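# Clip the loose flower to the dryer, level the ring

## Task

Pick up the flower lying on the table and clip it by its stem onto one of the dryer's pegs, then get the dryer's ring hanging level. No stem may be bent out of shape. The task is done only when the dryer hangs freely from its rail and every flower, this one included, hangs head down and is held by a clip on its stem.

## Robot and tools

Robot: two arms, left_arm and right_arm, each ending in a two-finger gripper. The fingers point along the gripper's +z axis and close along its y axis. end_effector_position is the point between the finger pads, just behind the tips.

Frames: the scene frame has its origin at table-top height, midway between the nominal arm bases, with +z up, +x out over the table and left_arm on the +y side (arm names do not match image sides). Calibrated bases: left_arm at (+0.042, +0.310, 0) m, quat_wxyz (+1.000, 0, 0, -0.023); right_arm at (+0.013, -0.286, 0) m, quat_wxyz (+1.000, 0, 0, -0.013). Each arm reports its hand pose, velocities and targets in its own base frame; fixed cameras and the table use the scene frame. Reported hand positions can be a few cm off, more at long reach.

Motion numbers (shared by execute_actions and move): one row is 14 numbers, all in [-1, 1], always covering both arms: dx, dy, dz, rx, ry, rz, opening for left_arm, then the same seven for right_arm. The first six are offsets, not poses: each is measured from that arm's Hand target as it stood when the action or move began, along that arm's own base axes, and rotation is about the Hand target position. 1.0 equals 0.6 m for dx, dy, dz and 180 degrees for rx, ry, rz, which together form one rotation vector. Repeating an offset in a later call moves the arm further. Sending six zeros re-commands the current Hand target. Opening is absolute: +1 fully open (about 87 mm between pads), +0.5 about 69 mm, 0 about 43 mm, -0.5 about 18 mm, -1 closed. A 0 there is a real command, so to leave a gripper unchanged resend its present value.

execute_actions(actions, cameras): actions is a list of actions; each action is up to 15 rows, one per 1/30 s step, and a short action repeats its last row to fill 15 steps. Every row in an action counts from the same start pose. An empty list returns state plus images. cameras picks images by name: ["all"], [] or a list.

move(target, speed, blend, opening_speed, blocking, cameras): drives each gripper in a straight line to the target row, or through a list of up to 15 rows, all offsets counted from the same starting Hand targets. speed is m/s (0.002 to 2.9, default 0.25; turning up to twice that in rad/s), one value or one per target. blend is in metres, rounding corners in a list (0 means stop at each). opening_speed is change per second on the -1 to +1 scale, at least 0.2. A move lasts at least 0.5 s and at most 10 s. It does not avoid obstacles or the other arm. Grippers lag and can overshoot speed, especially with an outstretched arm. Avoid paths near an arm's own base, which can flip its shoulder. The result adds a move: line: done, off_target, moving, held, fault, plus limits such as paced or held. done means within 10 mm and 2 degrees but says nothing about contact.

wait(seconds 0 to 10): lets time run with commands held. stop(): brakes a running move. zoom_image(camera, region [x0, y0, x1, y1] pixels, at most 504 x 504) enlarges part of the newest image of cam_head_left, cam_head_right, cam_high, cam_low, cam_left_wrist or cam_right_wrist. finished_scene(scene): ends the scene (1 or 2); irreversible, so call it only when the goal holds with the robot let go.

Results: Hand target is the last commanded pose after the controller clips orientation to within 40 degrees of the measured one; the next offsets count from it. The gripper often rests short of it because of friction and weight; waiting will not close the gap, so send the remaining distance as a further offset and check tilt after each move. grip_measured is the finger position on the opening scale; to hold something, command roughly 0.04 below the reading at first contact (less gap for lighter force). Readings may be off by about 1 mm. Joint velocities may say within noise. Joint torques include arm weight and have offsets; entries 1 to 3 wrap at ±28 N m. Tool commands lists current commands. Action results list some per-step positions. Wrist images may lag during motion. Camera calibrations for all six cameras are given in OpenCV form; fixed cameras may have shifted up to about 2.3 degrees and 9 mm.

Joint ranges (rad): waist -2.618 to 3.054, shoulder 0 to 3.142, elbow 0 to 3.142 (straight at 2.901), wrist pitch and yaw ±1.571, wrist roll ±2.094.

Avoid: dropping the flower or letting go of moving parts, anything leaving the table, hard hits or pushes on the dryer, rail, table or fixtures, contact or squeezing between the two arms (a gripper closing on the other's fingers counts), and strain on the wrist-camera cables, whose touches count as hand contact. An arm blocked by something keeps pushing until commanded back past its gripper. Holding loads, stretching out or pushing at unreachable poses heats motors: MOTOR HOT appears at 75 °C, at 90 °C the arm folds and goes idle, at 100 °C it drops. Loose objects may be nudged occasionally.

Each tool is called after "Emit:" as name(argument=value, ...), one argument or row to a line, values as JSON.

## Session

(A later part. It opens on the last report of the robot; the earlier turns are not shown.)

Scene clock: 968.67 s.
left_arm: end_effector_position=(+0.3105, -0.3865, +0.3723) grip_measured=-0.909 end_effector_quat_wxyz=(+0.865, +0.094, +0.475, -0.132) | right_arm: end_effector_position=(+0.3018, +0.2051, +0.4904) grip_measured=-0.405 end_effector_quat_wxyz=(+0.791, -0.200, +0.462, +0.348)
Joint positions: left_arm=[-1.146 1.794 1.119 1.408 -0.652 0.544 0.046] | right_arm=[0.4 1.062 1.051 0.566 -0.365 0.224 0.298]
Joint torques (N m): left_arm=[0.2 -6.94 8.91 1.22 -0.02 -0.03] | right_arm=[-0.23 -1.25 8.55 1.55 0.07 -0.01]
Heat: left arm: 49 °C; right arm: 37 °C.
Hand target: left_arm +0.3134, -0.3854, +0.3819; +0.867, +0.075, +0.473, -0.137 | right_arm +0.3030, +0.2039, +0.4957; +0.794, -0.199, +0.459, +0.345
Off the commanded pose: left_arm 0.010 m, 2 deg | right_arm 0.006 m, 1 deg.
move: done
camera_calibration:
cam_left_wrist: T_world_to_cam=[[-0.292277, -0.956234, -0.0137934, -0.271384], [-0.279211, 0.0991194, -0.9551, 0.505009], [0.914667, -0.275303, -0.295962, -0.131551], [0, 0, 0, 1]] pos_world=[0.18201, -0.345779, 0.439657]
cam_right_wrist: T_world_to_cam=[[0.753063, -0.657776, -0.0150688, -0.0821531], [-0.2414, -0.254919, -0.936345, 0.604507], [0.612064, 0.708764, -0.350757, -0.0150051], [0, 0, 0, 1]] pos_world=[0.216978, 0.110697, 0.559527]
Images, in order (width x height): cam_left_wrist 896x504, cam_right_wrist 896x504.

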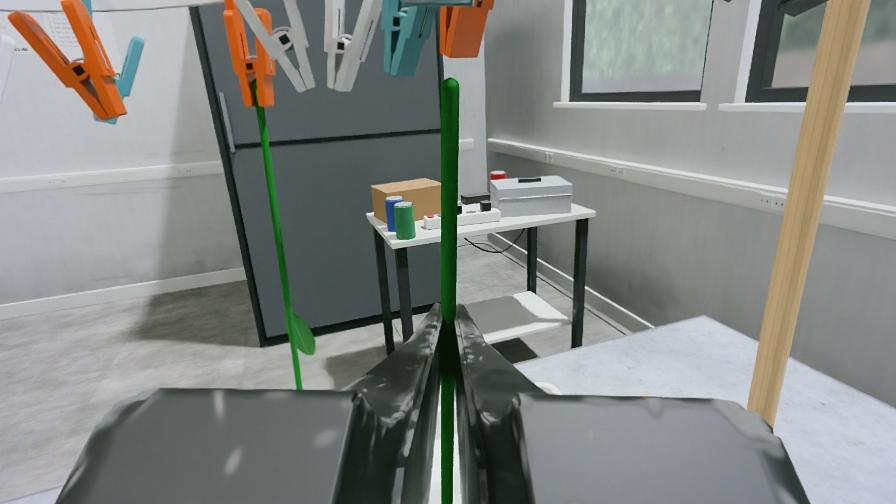

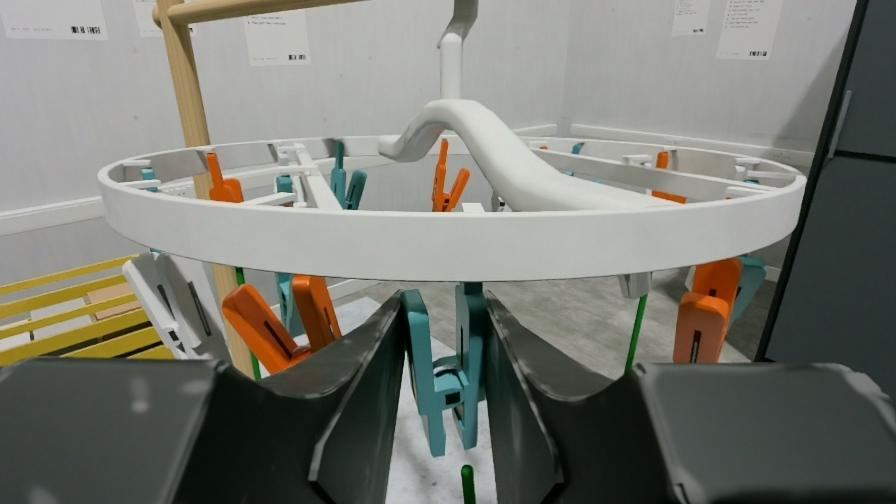

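Emit:
move(
  target=[0.0, 0.0, 0.028, 0, 0, 0, -0.95, 0.0063, -0.0055, 0, 0, 0, 0, -0.46],
  speed=0.05,
  cameras=["cam_left_wrist", "cam_right_wrist"],
)

Emit:
zoom_image(
  camera="cam_right_wrist",
  region=[400, 330, 520, 504],
)

Emit:
zoom_image(
  camera="cam_left_wrist",
  region=[380, 0, 520, 180],
)

Scene clock: 974.70 s.
left_arm: end_effector_position=(+0.3132, -0.3925, +0.3773) grip_measured=-0.909 end_effector_quat_wxyz=(+0.862, +0.103, +0.481, -0.127) | right_arm: end_effector_position=(+0.3073, +0.2024, +0.4868) grip_measured=-0.405 end_effector_quat_wxyz=(+0.789, -0.199, +0.468, +0.345)
Joint positions: left_arm=[-1.146 1.794 1.159 1.343 -0.652 0.544 0.046] | right_arm=[0.382 1.071 1.051 0.566 -0.375 0.229 0.298]
Joint torques (N m): left_arm=[0.17 -9.26 9.03 1.27 -0.02 -0.03] | right_arm=[-0.57 -1.35 8.84 1.66 0 0.08]
Heat: left arm: 50 °C; right arm: 37 °C.
Hand target: left_arm +0.3134, -0.3854, +0.3987; +0.867, +0.075, +0.473, -0.137 | right_arm +0.3069, +0.2007, +0.4956; +0.794, -0.199, +0.459, +0.345
Off the commanded pose: left_arm 0.023 m, 4 deg | right_arm 0.009 m, 1 deg.
move: off_target (left_arm)
camera_calibration:
cam_left_wrist: T_world_to_cam=[[-0.292466, -0.955754, -0.0315929, -0.269301], [-0.28919, 0.119887, -0.949735, 0.520378], [0.911501, -0.268628, -0.311457, -0.124847], [0, 0, 0, 1]] pos_world=[0.185525, -0.35331, 0.446829]
cam_right_wrist: T_world_to_cam=[[0.748768, -0.662564, -0.0188512, -0.0839446], [-0.252367, -0.258673, -0.932416, 0.603912], [0.612908, 0.702921, -0.360896, -0.0119315], [0, 0, 0, 1]] pos_world=[0.222576, 0.108984, 0.557209]
Images, in order (width x height): cam_left_wrist 896x504, cam_right_wrist 896x504.

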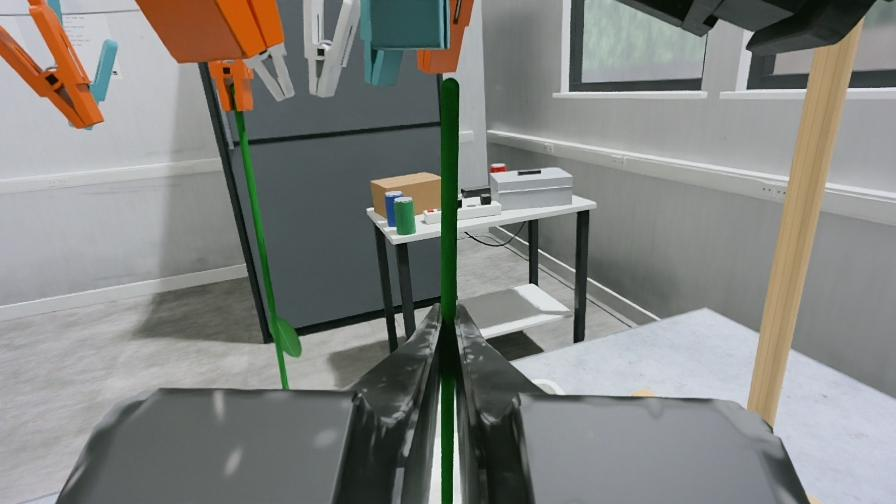

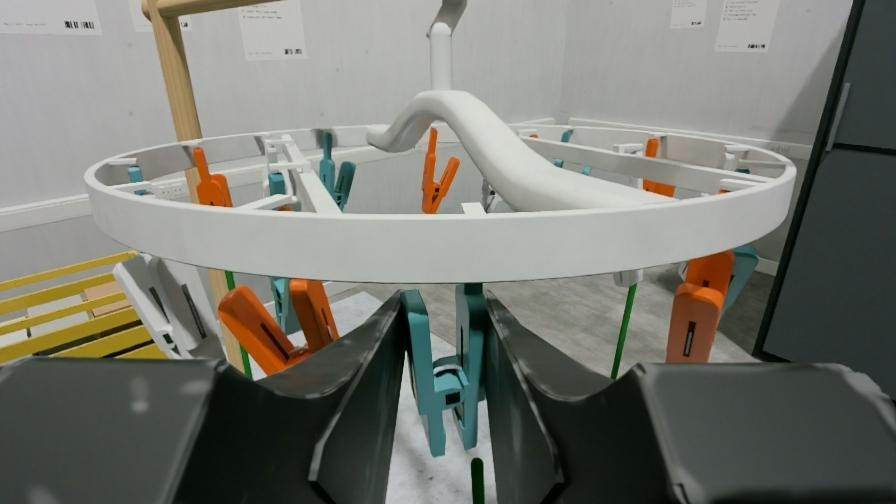

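Scaled by 2.897 from the camera's 896x504 image, which has a finer 1280x720 frame.

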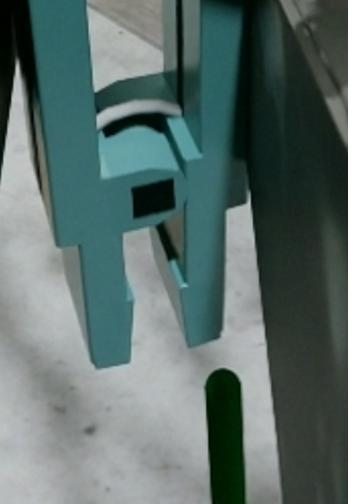

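Scaled by 2.800 from the camera's 896x504 image, which has a finer 1280x720 frame.

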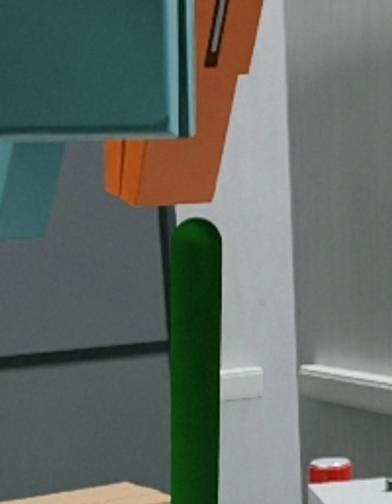

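Emit:
move(
  target=[-0.0067, 0.0167, 0.010, -0.0034, -0.0106, 0, -0.95, 0, 0, 0, 0, 0, 0, -0.46],
  speed=0.05,
  cameras=["cam_left_wrist", "cam_right_wrist"],
)

Emit:
zoom_image(
  camera="cam_right_wrist",
  region=[400, 330, 520, 504],
)

Emit:
zoom_image(
  camera="cam_left_wrist",
  region=[380, 0, 520, 180],
)

Scene clock: 979.20 s.
left_arm: end_effector_position=(+0.3124, -0.3905, +0.3808) grip_measured=-0.909 end_effector_quat_wxyz=(+0.864, +0.095, +0.476, -0.131) | right_arm: end_effector_position=(+0.3073, +0.2024, +0.4868) grip_measured=-0.405 end_effector_quat_wxyz=(+0.789, -0.199, +0.468, +0.345)
Joint positions: left_arm=[-1.146 1.794 1.159 1.364 -0.652 0.544 0.046] | right_arm=[0.382 1.071 1.051 0.566 -0.375 0.229 0.298]
Joint torques (N m): left_arm=[0.79 -11.21 6.08 1.5 0.24 0.16] | right_arm=[-0.55 -1.43 8.87 1.68 -0.01 0.06]
Heat: left arm: 50 °C; right arm: 37 °C.
Hand target: left_arm +0.3094, -0.3754, +0.4047; +0.875, +0.073, +0.458, -0.138 | right_arm +0.3069, +0.2007, +0.4956; +0.794, -0.199, +0.459, +0.345
Off the commanded pose: left_arm 0.028 m, 4 deg | right_arm 0.009 m, 1 deg.
move: off_target (left_arm)
camera_calibration:
cam_left_wrist: T_world_to_cam=[[-0.292239, -0.956204, -0.0164485, -0.273695], [-0.281243, 0.102368, -0.954161, 0.515512], [0.914056, -0.274217, -0.298841, -0.130203], [0, 0, 0, 1]] pos_world=[0.184013, -0.350184, 0.448469]
cam_right_wrist: T_world_to_cam=[[0.748768, -0.662564, -0.0188512, -0.0839446], [-0.252367, -0.258673, -0.932416, 0.603912], [0.612908, 0.702921, -0.360896, -0.0119315], [0, 0, 0, 1]] pos_world=[0.222576, 0.108984, 0.557209]
Images, in order (width x height): cam_left_wrist 896x504, cam_right_wrist 896x504.

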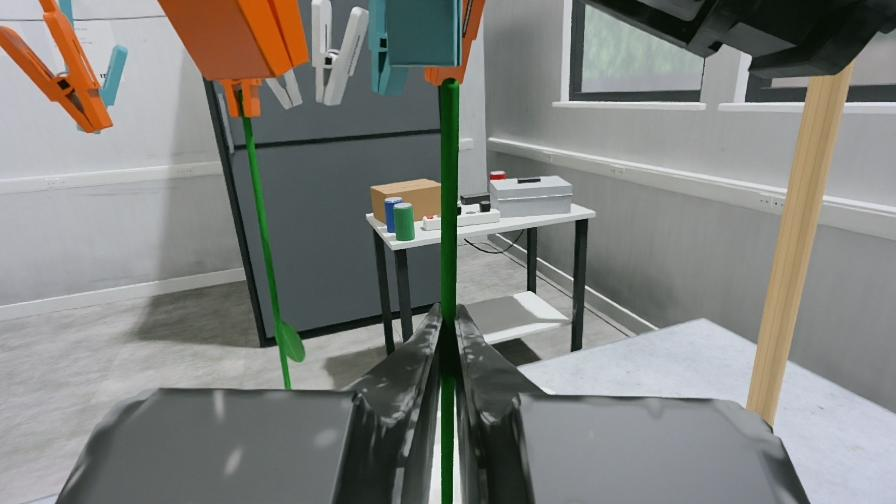

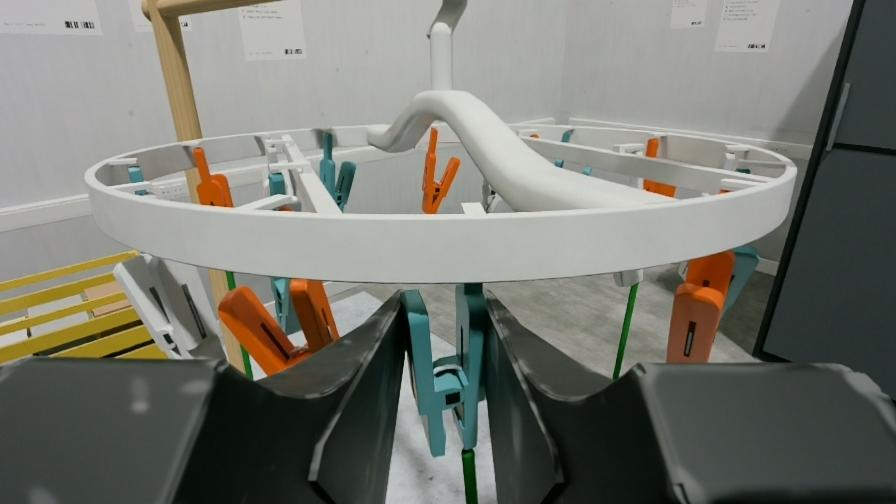

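Scaled by 2.897 from the camera's 896x504 image, which has a finer 1280x720 frame.

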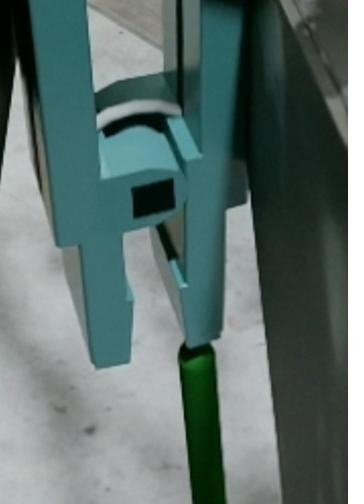

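Scaled by 2.800 from the camera's 896x504 image, which has a finer 1280x720 frame.

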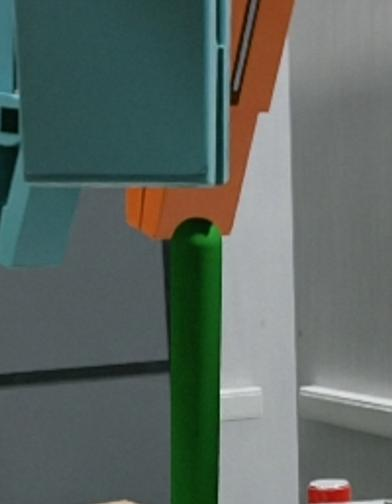

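Emit:
move(
  target=[-0.0067, 0.0117, -0.008, -0.0017, -0.0053, 0, -0.95, 0, 0, 0, 0, 0, 0, -0.46],
  speed=0.05,
  cameras=["cam_left_wrist", "cam_right_wrist"],
)

Emit:
zoom_image(
  camera="cam_right_wrist",
  region=[400, 330, 520, 504],
)

Emit:
zoom_image(
  camera="cam_left_wrist",
  region=[380, 0, 520, 180],
)

Scene clock: 981.50 s.
left_arm: end_effector_position=(+0.3101, -0.3853, +0.3751) grip_measured=-0.909 end_effector_quat_wxyz=(+0.867, +0.090, +0.472, -0.133) | right_arm: end_effector_position=(+0.3073, +0.2024, +0.4868) grip_measured=-0.405 end_effector_quat_wxyz=(+0.789, -0.199, +0.468, +0.345)
Joint positions: left_arm=[-1.146 1.794 1.122 1.417 -0.652 0.548 0.046] | right_arm=[0.382 1.071 1.051 0.566 -0.375 0.229 0.298]
Joint torques (N m): left_arm=[0.83 -11.92 5.04 1.51 0.34 0.23] | right_arm=[-0.51 -1.39 8.81 1.67 -0.01 0.08]
Heat: left arm: 51 °C; right arm: 37 °C.
Hand target: left_arm +0.3054, -0.3684, +0.3998; +0.879, +0.072, +0.450, -0.139 | right_arm +0.3069, +0.2007, +0.4956; +0.794, -0.199, +0.459, +0.345
Off the commanded pose: left_arm 0.030 m, 4 deg | right_arm 0.009 m, 1 deg.
move: off_target (left_arm)
camera_calibration:
cam_left_wrist: T_world_to_cam=[[-0.290053, -0.95698, -0.0076246, -0.273733], [-0.273786, 0.0906111, -0.957513, 0.503396], [0.917012, -0.275642, -0.288289, -0.133883], [0, 0, 0, 1]] pos_world=[0.181197, -0.344474, 0.441324]
cam_right_wrist: T_world_to_cam=[[0.748768, -0.662564, -0.0188512, -0.0839446], [-0.252367, -0.258673, -0.932416, 0.603912], [0.612908, 0.702921, -0.360896, -0.0119315], [0, 0, 0, 1]] pos_world=[0.222576, 0.108984, 0.557209]
Images, in order (width x height): cam_left_wrist 896x504, cam_right_wrist 896x504.

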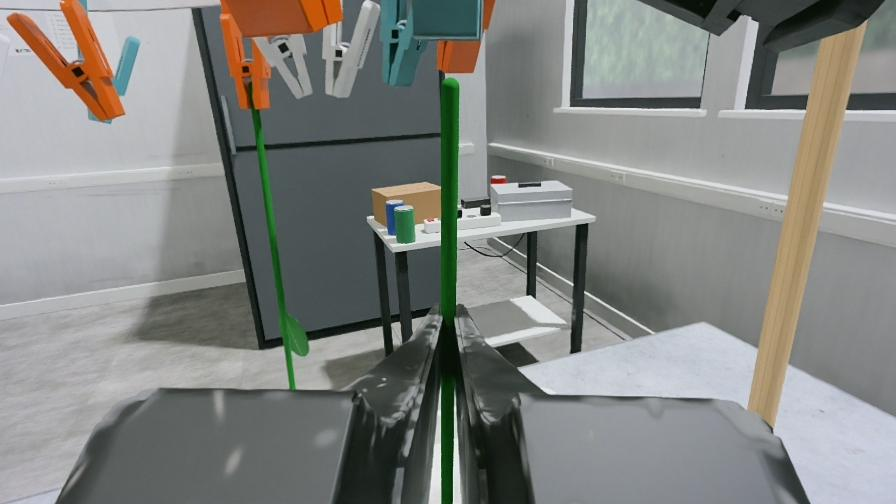

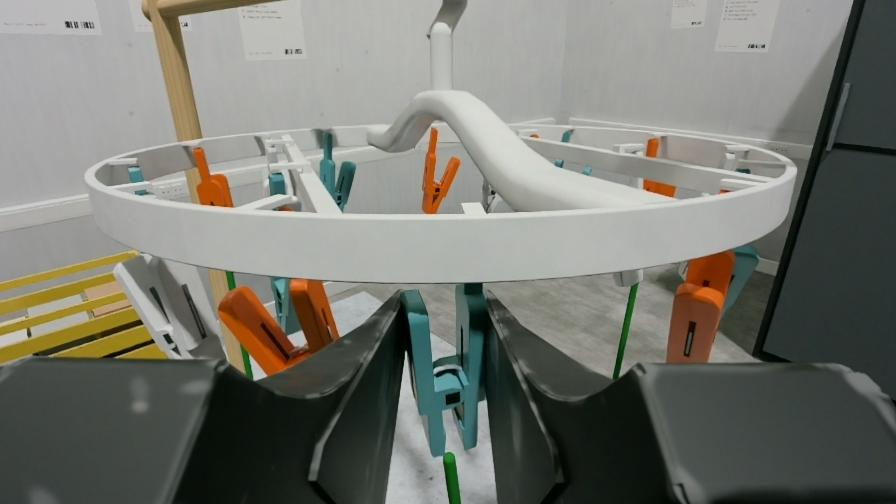

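Scaled by 2.897 from the camera's 896x504 image, which has a finer 1280x720 frame.

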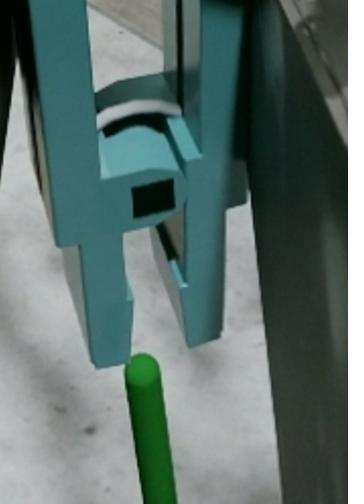

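Scaled by 2.800 from the camera's 896x504 image, which has a finer 1280x720 frame.

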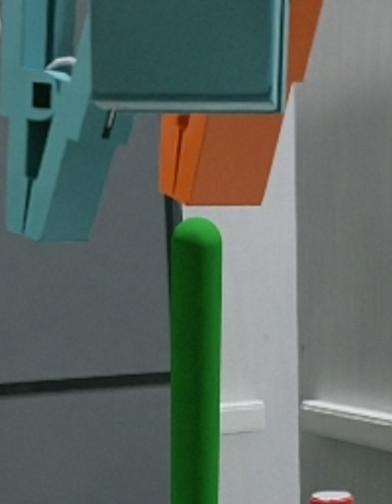

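Emit:
move(
  target=[0.0, 0.0, 0.022, 0, 0, 0, -0.95, 0, 0, 0, 0, 0, 0, -0.46],
  speed=0.04,
  cameras=["cam_left_wrist", "cam_right_wrist"],
)

Emit:
zoom_image(
  camera="cam_right_wrist",
  region=[400, 330, 520, 504],
)

Emit:
zoom_image(
  camera="cam_left_wrist",
  region=[380, 0, 520, 180],
)

Scene clock: 984.30 s.
left_arm: end_effector_position=(+0.3082, -0.3811, +0.3835) grip_measured=-0.909 end_effector_quat_wxyz=(+0.868, +0.089, +0.470, -0.134) | right_arm: end_effector_position=(+0.3072, +0.2024, +0.4870) grip_measured=-0.405 end_effector_quat_wxyz=(+0.789, -0.199, +0.468, +0.345)
Joint positions: left_arm=[-1.146 1.768 1.122 1.396 -0.652 0.549 0.046] | right_arm=[0.382 1.071 1.051 0.567 -0.375 0.229 0.298]
Joint torques (N m): left_arm=[0.77 -11.32 7.62 1.22 0.34 0.23] | right_arm=[-0.55 -1.42 8.92 1.67 -0.02 0.07]
Heat: left arm: 52 °C; right arm: 37 °C.
Hand target: left_arm +0.3054, -0.3684, +0.4131; +0.879, +0.072, +0.450, -0.139 | right_arm +0.3069, +0.2007, +0.4956; +0.794, -0.199, +0.459, +0.345
Off the commanded pose: left_arm 0.032 m, 3 deg | right_arm 0.009 m, 1 deg.
move: off_target (left_arm)
camera_calibration:
cam_left_wrist: T_world_to_cam=[[-0.289844, -0.957062, -0.00481264, -0.271301], [-0.27143, 0.0870217, -0.958516, 0.508772], [0.917778, -0.276514, -0.284998, -0.130351], [0, 0, 0, 1]] pos_world=[0.179094, -0.33997, 0.44921]
cam_right_wrist: T_world_to_cam=[[0.748905, -0.662413, -0.0187068, -0.0840612], [-0.251549, -0.258051, -0.932809, 0.603926], [0.613078, 0.703291, -0.359885, -0.0124058], [0, 0, 0, 1]] pos_world=[0.222476, 0.108885, 0.55731]
Images, in order (width x height): cam_left_wrist 896x504, cam_right_wrist 896x504.

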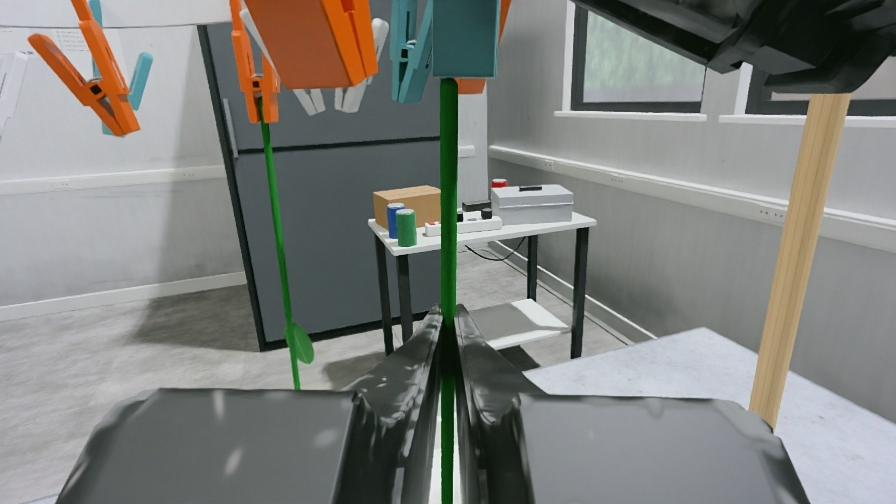

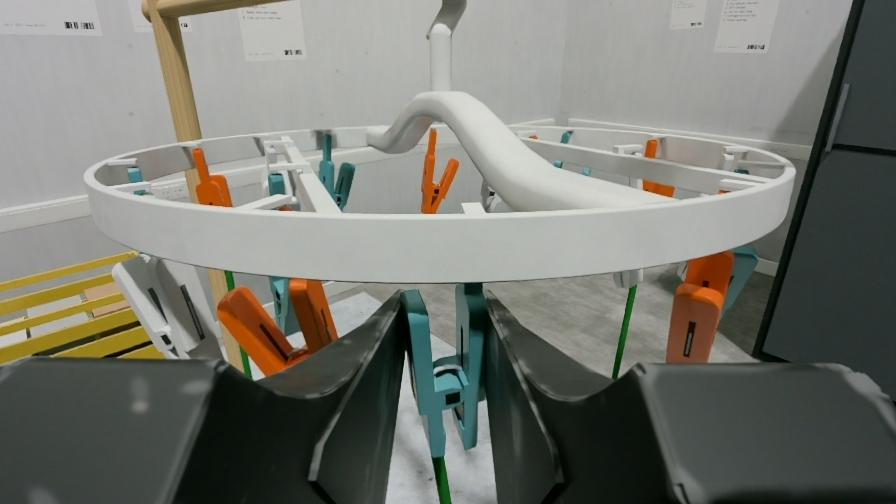

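Scaled by 2.897 from the camera's 896x504 image, which has a finer 1280x720 frame.

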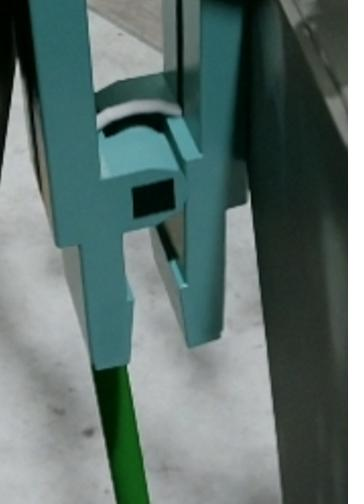

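Scaled by 2.800 from the camera's 896x504 image, which has a finer 1280x720 frame.

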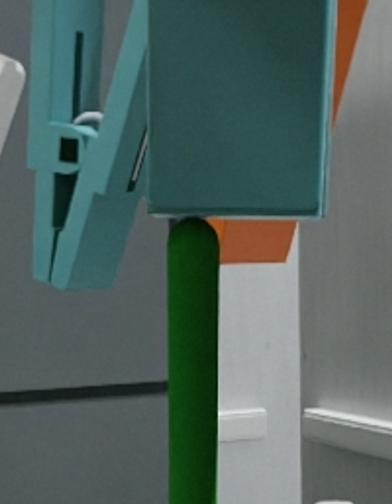

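Emit:
move(
  target=[
    [0, 0, 0, 0, 0, 0, -0.95, 0, 0, 0.0133, 0, 0, 0, -0.46],
    [0.0083, -0.0070, 0.006, 0, 0, 0, -0.95, 0, 0, 0.0133, 0, 0, 0, -0.46],
  ],
  speed=0.04,
  blend=[0.003, 0],
  cameras=["cam_left_wrist", "cam_right_wrist"],
)

Emit:
zoom_image(
  camera="cam_right_wrist",
  region=[400, 330, 520, 504],
)

Emit:
zoom_image(
  camera="cam_left_wrist",
  region=[380, 0, 520, 180],
)

Scene clock: 989.30 s.
left_arm: end_effector_position=(+0.3117, -0.3811, +0.3867) grip_measured=-0.909 end_effector_quat_wxyz=(+0.868, +0.090, +0.471, -0.130) | right_arm: end_effector_position=(+0.3067, +0.2015, +0.4950) grip_measured=-0.405 end_effector_quat_wxyz=(+0.791, -0.199, +0.465, +0.344)
Joint positions: left_arm=[-1.138 1.768 1.138 1.375 -0.648 0.549 0.046] | right_arm=[0.381 1.075 1.08 0.547 -0.376 0.229 0.298]
Joint torques (N m): left_arm=[0.76 -10.15 9.01 1.2 0.36 0.16] | right_arm=[-0.28 -1.07 9.48 1.58 0 0.07]
Heat: left arm: 53 °C; right arm: 37 °C.
Hand target: left_arm +0.3104, -0.3726, +0.4165; +0.879, +0.072, +0.450, -0.139 | right_arm +0.3067, +0.2007, +0.5038; +0.794, -0.199, +0.459, +0.345
Off the commanded pose: left_arm 0.031 m, 4 deg | right_arm 0.009 m, 1 deg.
move: off_target (left_arm)
camera_calibration:
cam_left_wrist: T_world_to_cam=[[-0.284792, -0.958531, -0.0105542, -0.270257], [-0.271242, 0.0911398, -0.958187, 0.514225], [0.919414, -0.270021, -0.28595, -0.130267], [0, 0, 0, 1]] pos_world=[0.182282, -0.341091, 0.452621]
cam_right_wrist: T_world_to_cam=[[0.747921, -0.663591, -0.0161777, -0.0847836], [-0.247316, -0.255962, -0.934515, 0.610129], [0.615995, 0.702944, -0.355556, -0.0114898], [0, 0, 0, 1]] pos_world=[0.221384, 0.107985, 0.564718]
Images, in order (width x height): cam_left_wrist 896x504, cam_right_wrist 896x504.

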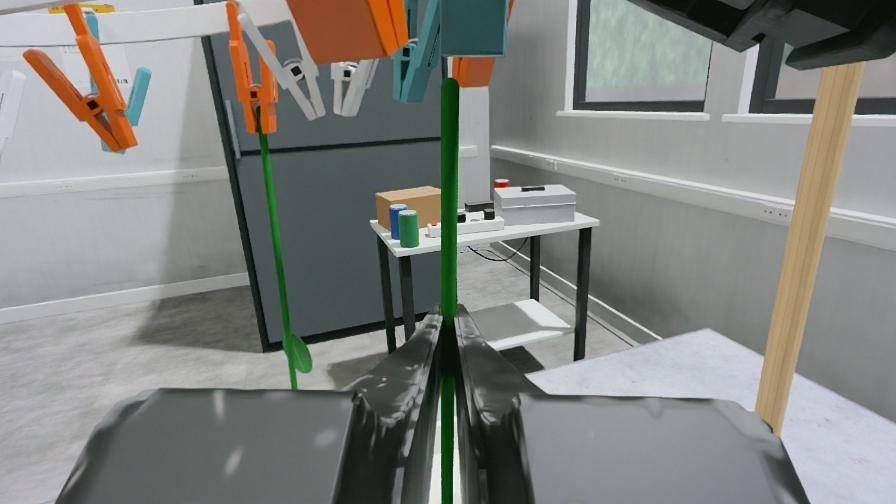

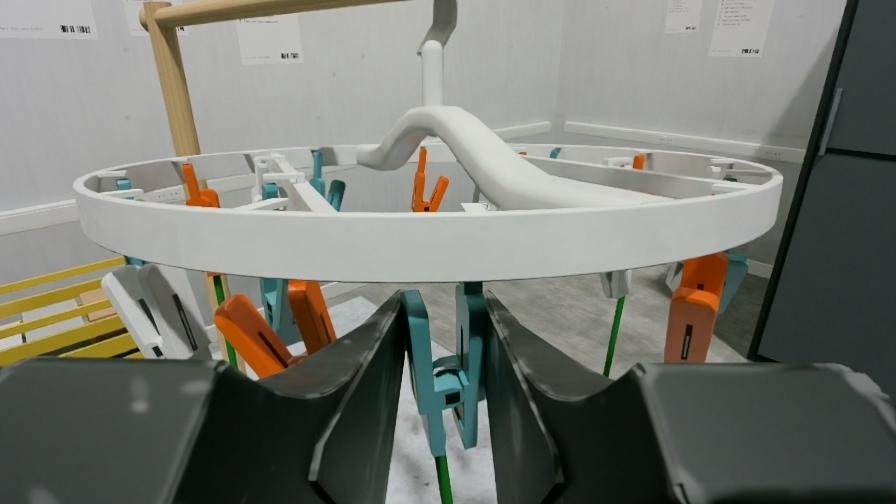

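Scaled by 2.897 from the camera's 896x504 image, which has a finer 1280x720 frame.

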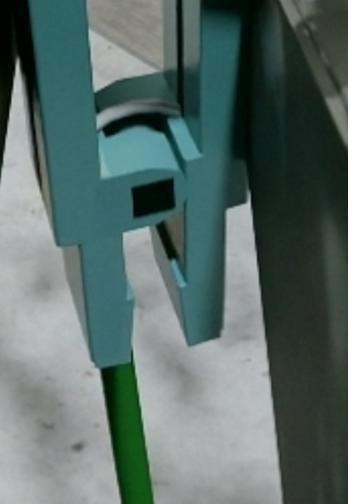

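Scaled by 2.800 from the camera's 896x504 image, which has a finer 1280x720 frame.

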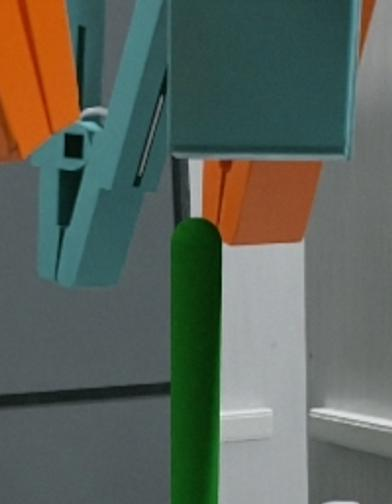

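Emit:
move(
  target=[0, 0, 0, 0, 0, 0, -0.95, -0.0037, 0.01, 0.0, 0, 0, 0, -0.46],
  speed=0.04,
  cameras=["cam_left_wrist", "cam_right_wrist"],
)

Emit:
zoom_image(
  camera="cam_right_wrist",
  region=[400, 330, 520, 504],
)

Emit:
zoom_image(
  camera="cam_left_wrist",
  region=[380, 0, 520, 180],
)

Scene clock: 992.83 s.
left_arm: end_effector_position=(+0.3117, -0.3812, +0.3867) grip_measured=-0.909 end_effector_quat_wxyz=(+0.868, +0.090, +0.471, -0.130) | right_arm: end_effector_position=(+0.3051, +0.2054, +0.4937) grip_measured=-0.405 end_effector_quat_wxyz=(+0.788, -0.199, +0.467, +0.348)
Joint positions: left_arm=[-1.138 1.768 1.138 1.375 -0.648 0.549 0.046] | right_arm=[0.397 1.075 1.08 0.54 -0.366 0.227 0.298]
Joint torques (N m): left_arm=[0.76 -10.15 9.01 1.2 0.36 0.16] | right_arm=[0.8 -1.17 9.63 1.58 0.15 -0.1]
Heat: left arm: 54 °C; right arm: 37 °C.
Hand target: left_arm +0.3104, -0.3726, +0.4166; +0.879, +0.072, +0.450, -0.139 | right_arm +0.3045, +0.2067, +0.5038; +0.794, -0.199, +0.458, +0.345
Off the commanded pose: left_arm 0.031 m, 4 deg | right_arm 0.010 m, 1 deg.
move: off_target (left_arm)
camera_calibration:
cam_left_wrist: T_world_to_cam=[[-0.285135, -0.958424, -0.0109753, -0.270062], [-0.27119, 0.0916524, -0.958152, 0.514385], [0.919322, -0.270227, -0.286049, -0.130303], [0, 0, 0, 1]] pos_world=[0.182282, -0.34119, 0.452622]
cam_right_wrist: T_world_to_cam=[[0.752365, -0.658403, -0.0212795, -0.0809049], [-0.251886, -0.257684, -0.93282, 0.610483], [0.608688, 0.707181, -0.359715, -0.0103919], [0, 0, 0, 1]] pos_world=[0.220967, 0.111393, 0.564011]
Images, in order (width x height): cam_left_wrist 896x504, cam_right_wrist 896x504.

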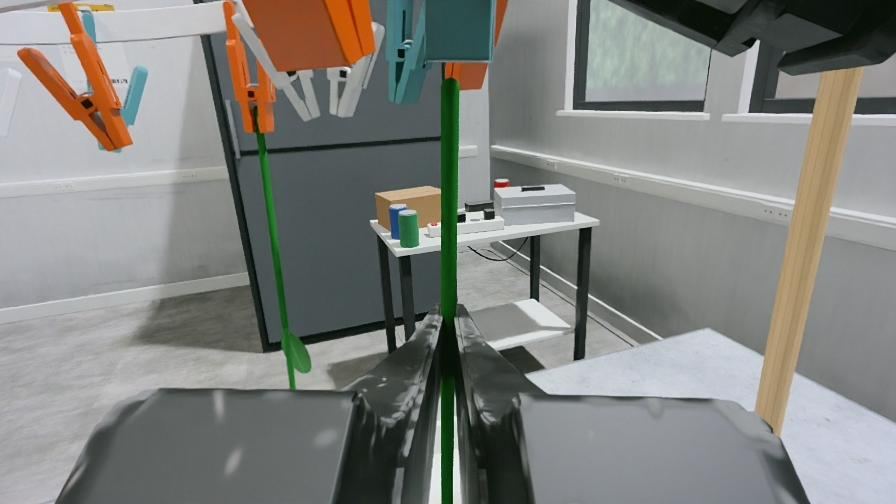

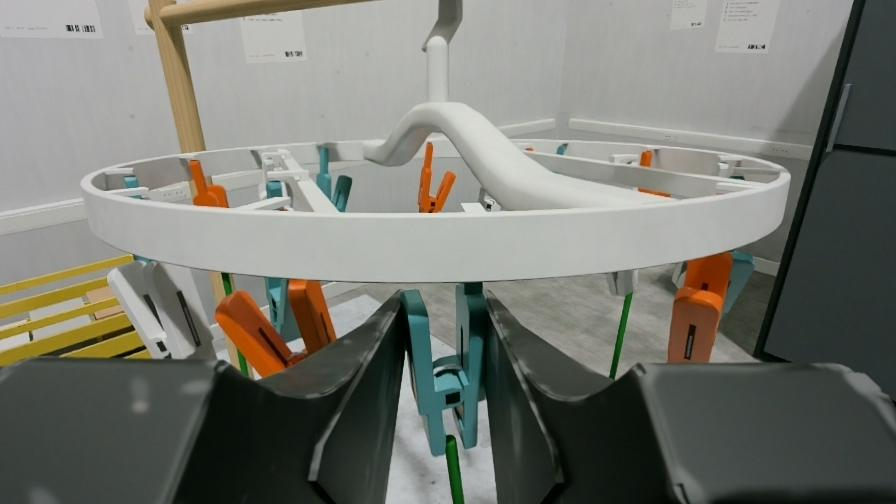

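Scaled by 2.897 from the camera's 896x504 image, which has a finer 1280x720 frame.

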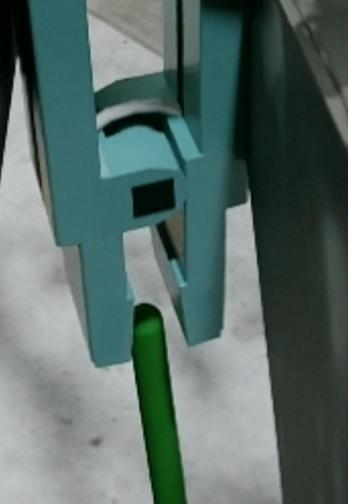

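Scaled by 2.800 from the camera's 896x504 image, which has a finer 1280x720 frame.

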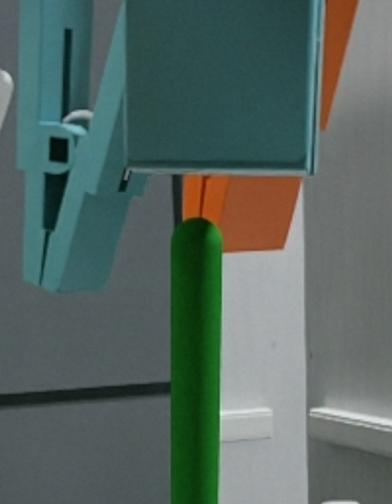

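Emit:
move(
  target=[
    [0, 0, 0, 0, 0, 0, -0.95, -0.0028, 0.0025, 0.0, 0, 0, 0, -0.46],
    [0, 0, 0, 0, 0, 0, -0.95, -0.0028, 0.0025, -0.0100, 0, 0, 0, -0.46],
  ],
  speed=0.03,
  cameras=["cam_left_wrist", "cam_right_wrist"],
)

Emit:
zoom_image(
  camera="cam_right_wrist",
  region=[400, 330, 520, 504],
)

Emit:
zoom_image(
  camera="cam_left_wrist",
  region=[380, 0, 520, 180],
)

Scene clock: 1001.77 s.
left_arm: end_effector_position=(+0.3117, -0.3812, +0.3867) grip_measured=-0.909 end_effector_quat_wxyz=(+0.868, +0.090, +0.471, -0.130) | right_arm: end_effector_position=(+0.3048, +0.2073, +0.4931) grip_measured=-0.405 end_effector_quat_wxyz=(+0.788, -0.199, +0.469, +0.347)
Joint positions: left_arm=[-1.138 1.768 1.138 1.375 -0.648 0.549 0.046] | right_arm=[0.407 1.075 1.08 0.535 -0.357 0.221 0.298]
Joint torques (N m): left_arm=[0.75 -10.14 9.01 1.2 0.35 0.15] | right_arm=[0.85 -1.96 6.91 1.77 0.13 -0.11]
Heat: left arm: 55 °C; right arm: 37 °C.
Hand target: left_arm +0.3104, -0.3726, +0.4166; +0.879, +0.072, +0.450, -0.139 | right_arm +0.3029, +0.2082, +0.4978; +0.794, -0.199, +0.459, +0.345
Off the commanded pose: left_arm 0.031 m, 4 deg | right_arm 0.005 m, 1 deg.
move: off_target (left_arm)
camera_calibration:
cam_left_wrist: T_world_to_cam=[[-0.285135, -0.958424, -0.0109753, -0.270062], [-0.27119, 0.0916524, -0.958152, 0.514385], [0.919322, -0.270227, -0.286049, -0.130303], [0, 0, 0, 1]] pos_world=[0.182282, -0.34119, 0.452622]
cam_right_wrist: T_world_to_cam=[[0.751571, -0.659273, -0.0223427, -0.0785647], [-0.254251, -0.258261, -0.932018, 0.610655], [0.608684, 0.706159, -0.361723, -0.0104479], [0, 0, 0, 1]] pos_world=[0.220666, 0.113291, 0.563607]
Images, in order (width x height): cam_left_wrist 896x504, cam_right_wrist 896x504.

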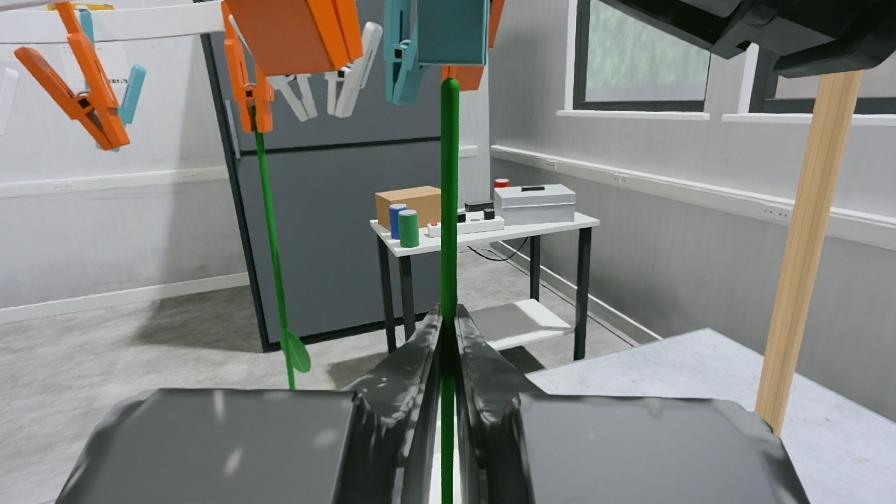

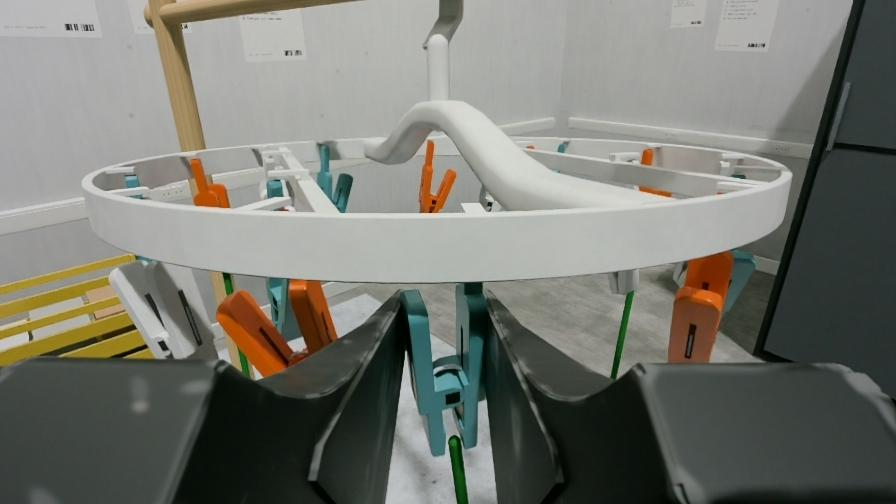

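Scaled by 2.897 from the camera's 896x504 image, which has a finer 1280x720 frame.

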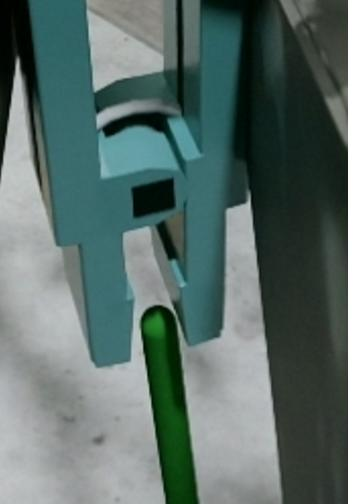

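Scaled by 2.800 from the camera's 896x504 image, which has a finer 1280x720 frame.

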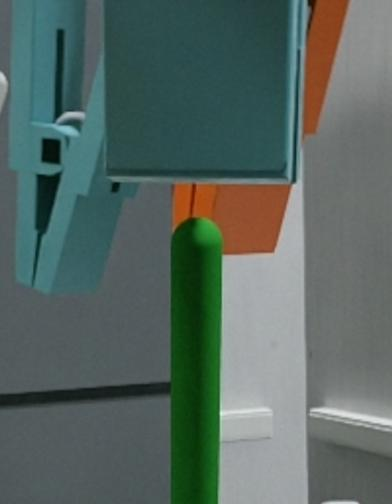

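Emit:
move(
  target=[0, 0, 0, 0, 0, 0, -0.95, 0, 0, -0.0217, 0, 0, 0, -0.46],
  speed=0.03,
  cameras=["cam_left_wrist", "cam_right_wrist"],
)

Emit:
zoom_image(
  camera="cam_right_wrist",
  region=[400, 330, 520, 504],
)

Emit:
zoom_image(
  camera="cam_left_wrist",
  region=[380, 0, 520, 180],
)

Scene clock: 1004.17 s.
left_arm: end_effector_position=(+0.3116, -0.3814, +0.3868) grip_measured=-0.909 end_effector_quat_wxyz=(+0.868, +0.091, +0.470, -0.130) | right_arm: end_effector_position=(+0.3071, +0.2090, +0.4804) grip_measured=-0.405 end_effector_quat_wxyz=(+0.788, -0.200, +0.468, +0.347)
Joint positions: left_arm=[-1.138 1.768 1.138 1.375 -0.647 0.549 0.046] | right_arm=[0.41 1.075 1.028 0.587 -0.355 0.217 0.298]
Joint torques (N m): left_arm=[0.77 -10.15 9.01 1.2 0.34 0.15] | right_arm=[0.64 -3.07 6.28 1.73 0.12 -0.08]
Heat: left arm: 55 °C; right arm: 37 °C.
Hand target: left_arm +0.3104, -0.3726, +0.4166; +0.879, +0.072, +0.450, -0.139 | right_arm +0.3028, +0.2082, +0.4847; +0.794, -0.199, +0.459, +0.346
Off the commanded pose: left_arm 0.031 m, 4 deg | right_arm 0.006 m, 1 deg.
move: off_target (left_arm)
camera_calibration:
cam_left_wrist: T_world_to_cam=[[-0.285871, -0.958199, -0.011549, -0.269618], [-0.270386, 0.0922181, -0.958325, 0.514481], [0.919331, -0.270834, -0.285446, -0.130693], [0, 0, 0, 1]] pos_world=[0.182183, -0.341189, 0.452621]
cam_right_wrist: T_world_to_cam=[[0.751438, -0.659496, -0.0201251, -0.0804093], [-0.252327, -0.259054, -0.932321, 0.599648], [0.609649, 0.70566, -0.361071, -0.0181075], [0, 0, 0, 1]] pos_world=[0.222769, 0.115089, 0.550908]
Images, in order (width x height): cam_left_wrist 896x504, cam_right_wrist 896x504.

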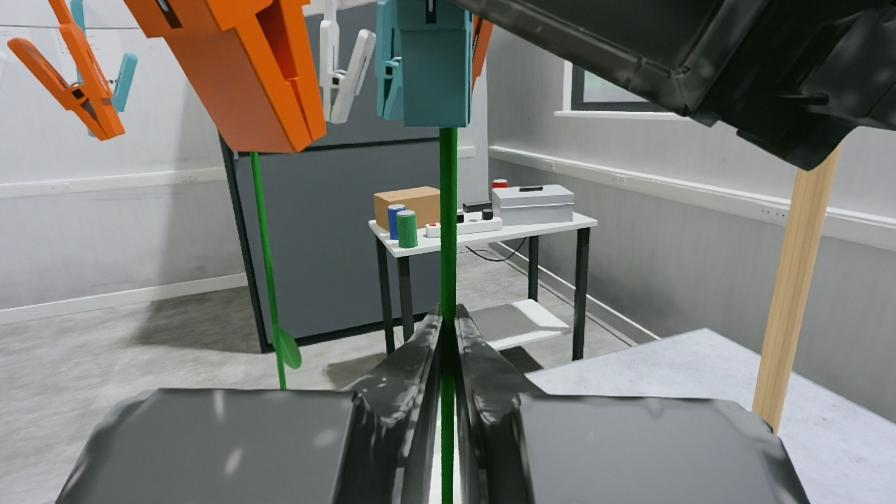

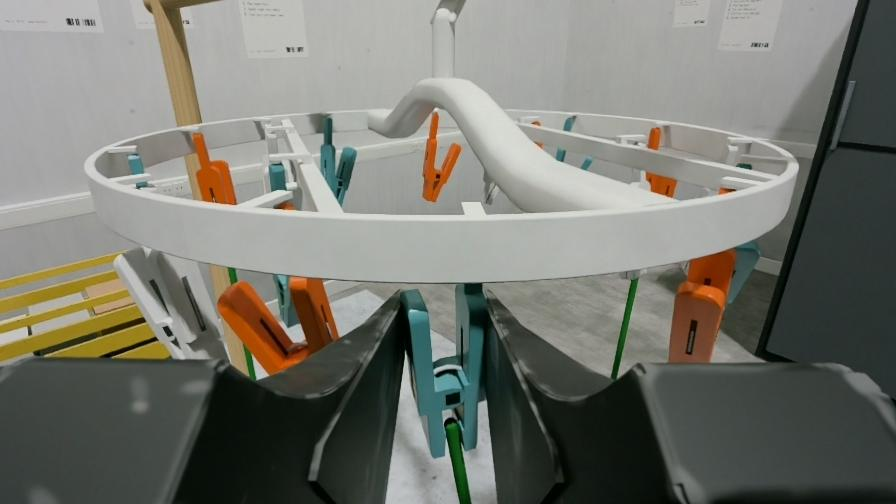

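Scaled by 2.897 from the camera's 896x504 image, which has a finer 1280x720 frame.

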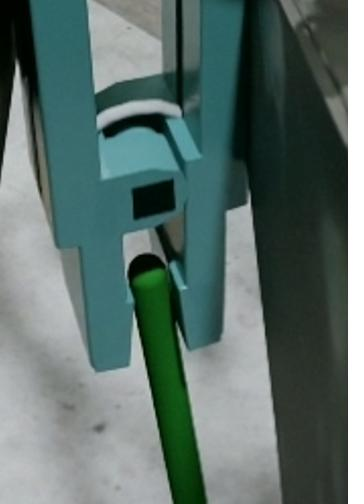

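Scaled by 2.800 from the camera's 896x504 image, which has a finer 1280x720 frame.

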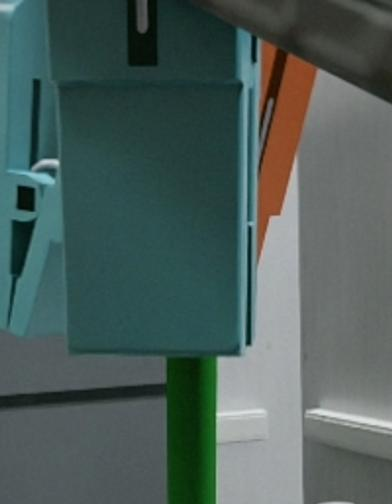

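Emit:
move(
  target=[
    [0, 0, 0, 0, 0, 0, -0.95, 0, 0, -0.0, 0, 0, 0, -0.1],
    [0, 0, 0, 0, 0, 0, -0.95, -0.09, -0.0935, 0.075, 0, 0, 0, -0.1],
  ],
  speed=0.06,
  opening_speed=0.3,
  cameras=["cam_left_wrist", "cam_right_wrist"],
)

Emit:
zoom_image(
  camera="cam_left_wrist",
  region=[340, 0, 560, 220],
)

Scene clock: 1010.20 s.
left_arm: end_effector_position=(+0.3115, -0.3816, +0.3868) grip_measured=-0.909 end_effector_quat_wxyz=(+0.868, +0.091, +0.470, -0.130) | right_arm: end_effector_position=(+0.2539, +0.1540, +0.5205) grip_measured=-0.100 end_effector_quat_wxyz=(+0.789, -0.197, +0.467, +0.346)
Joint positions: left_arm=[-1.138 1.768 1.138 1.374 -0.645 0.549 0.046] | right_arm=[0.202 0.877 1.104 0.368 -0.524 0.342 0.45]
Joint torques (N m): left_arm=[0.76 -10.14 9.02 1.21 0.32 0.15] | right_arm=[-0.5 -0.18 8.44 1.46 0.04 0.07]
Heat: left arm: 56 °C; right arm: 37 °C.
Hand target: left_arm +0.3104, -0.3726, +0.4165; +0.879, +0.072, +0.450, -0.139 | right_arm +0.2489, +0.1521, +0.5297; +0.794, -0.199, +0.459, +0.346
Off the commanded pose: left_arm 0.031 m, 4 deg | right_arm 0.011 m, 1 deg.
move: off_target (left_arm, right_arm)
camera_calibration:
cam_left_wrist: T_world_to_cam=[[-0.28668, -0.957948, -0.0122706, -0.269278], [-0.269822, 0.0930248, -0.958406, 0.514682], [0.919245, -0.271445, -0.285144, -0.130986], [0, 0, 0, 1]] pos_world=[0.182084, -0.341387, 0.452621]
cam_right_wrist: T_world_to_cam=[[0.748669, -0.662553, -0.0227708, -0.0733307], [-0.252889, -0.25367, -0.933648, 0.609384], [0.612815, 0.704752, -0.357467, 0.0649975], [0, 0, 0, 1]] pos_world=[0.169175, 0.0601898, 0.590515]
Images, in order (width x height): cam_left_wrist 896x504, cam_right_wrist 896x504.

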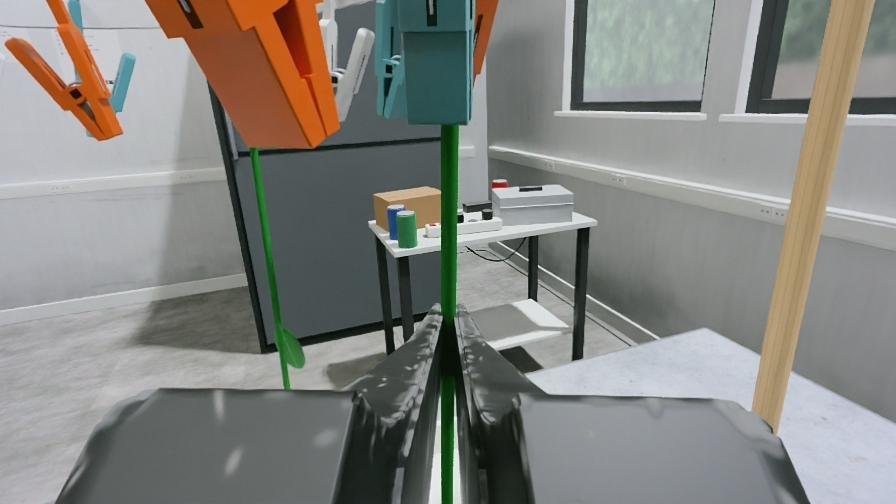

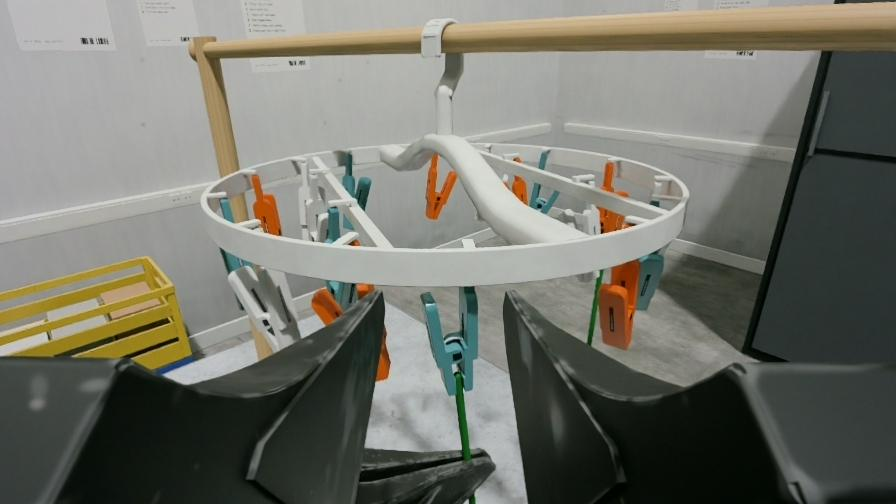

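Scaled by 2.291 from the camera's 896x504 image, which has a finer 1280x720 frame.

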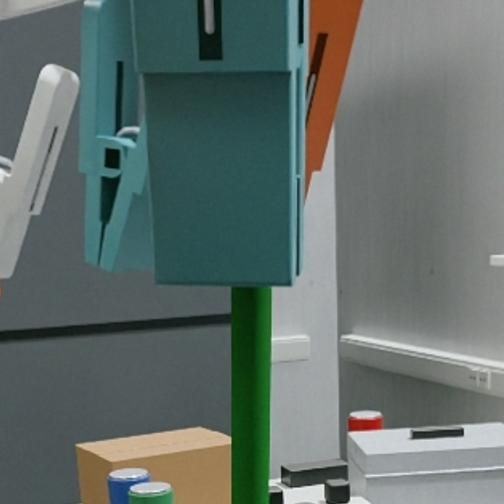

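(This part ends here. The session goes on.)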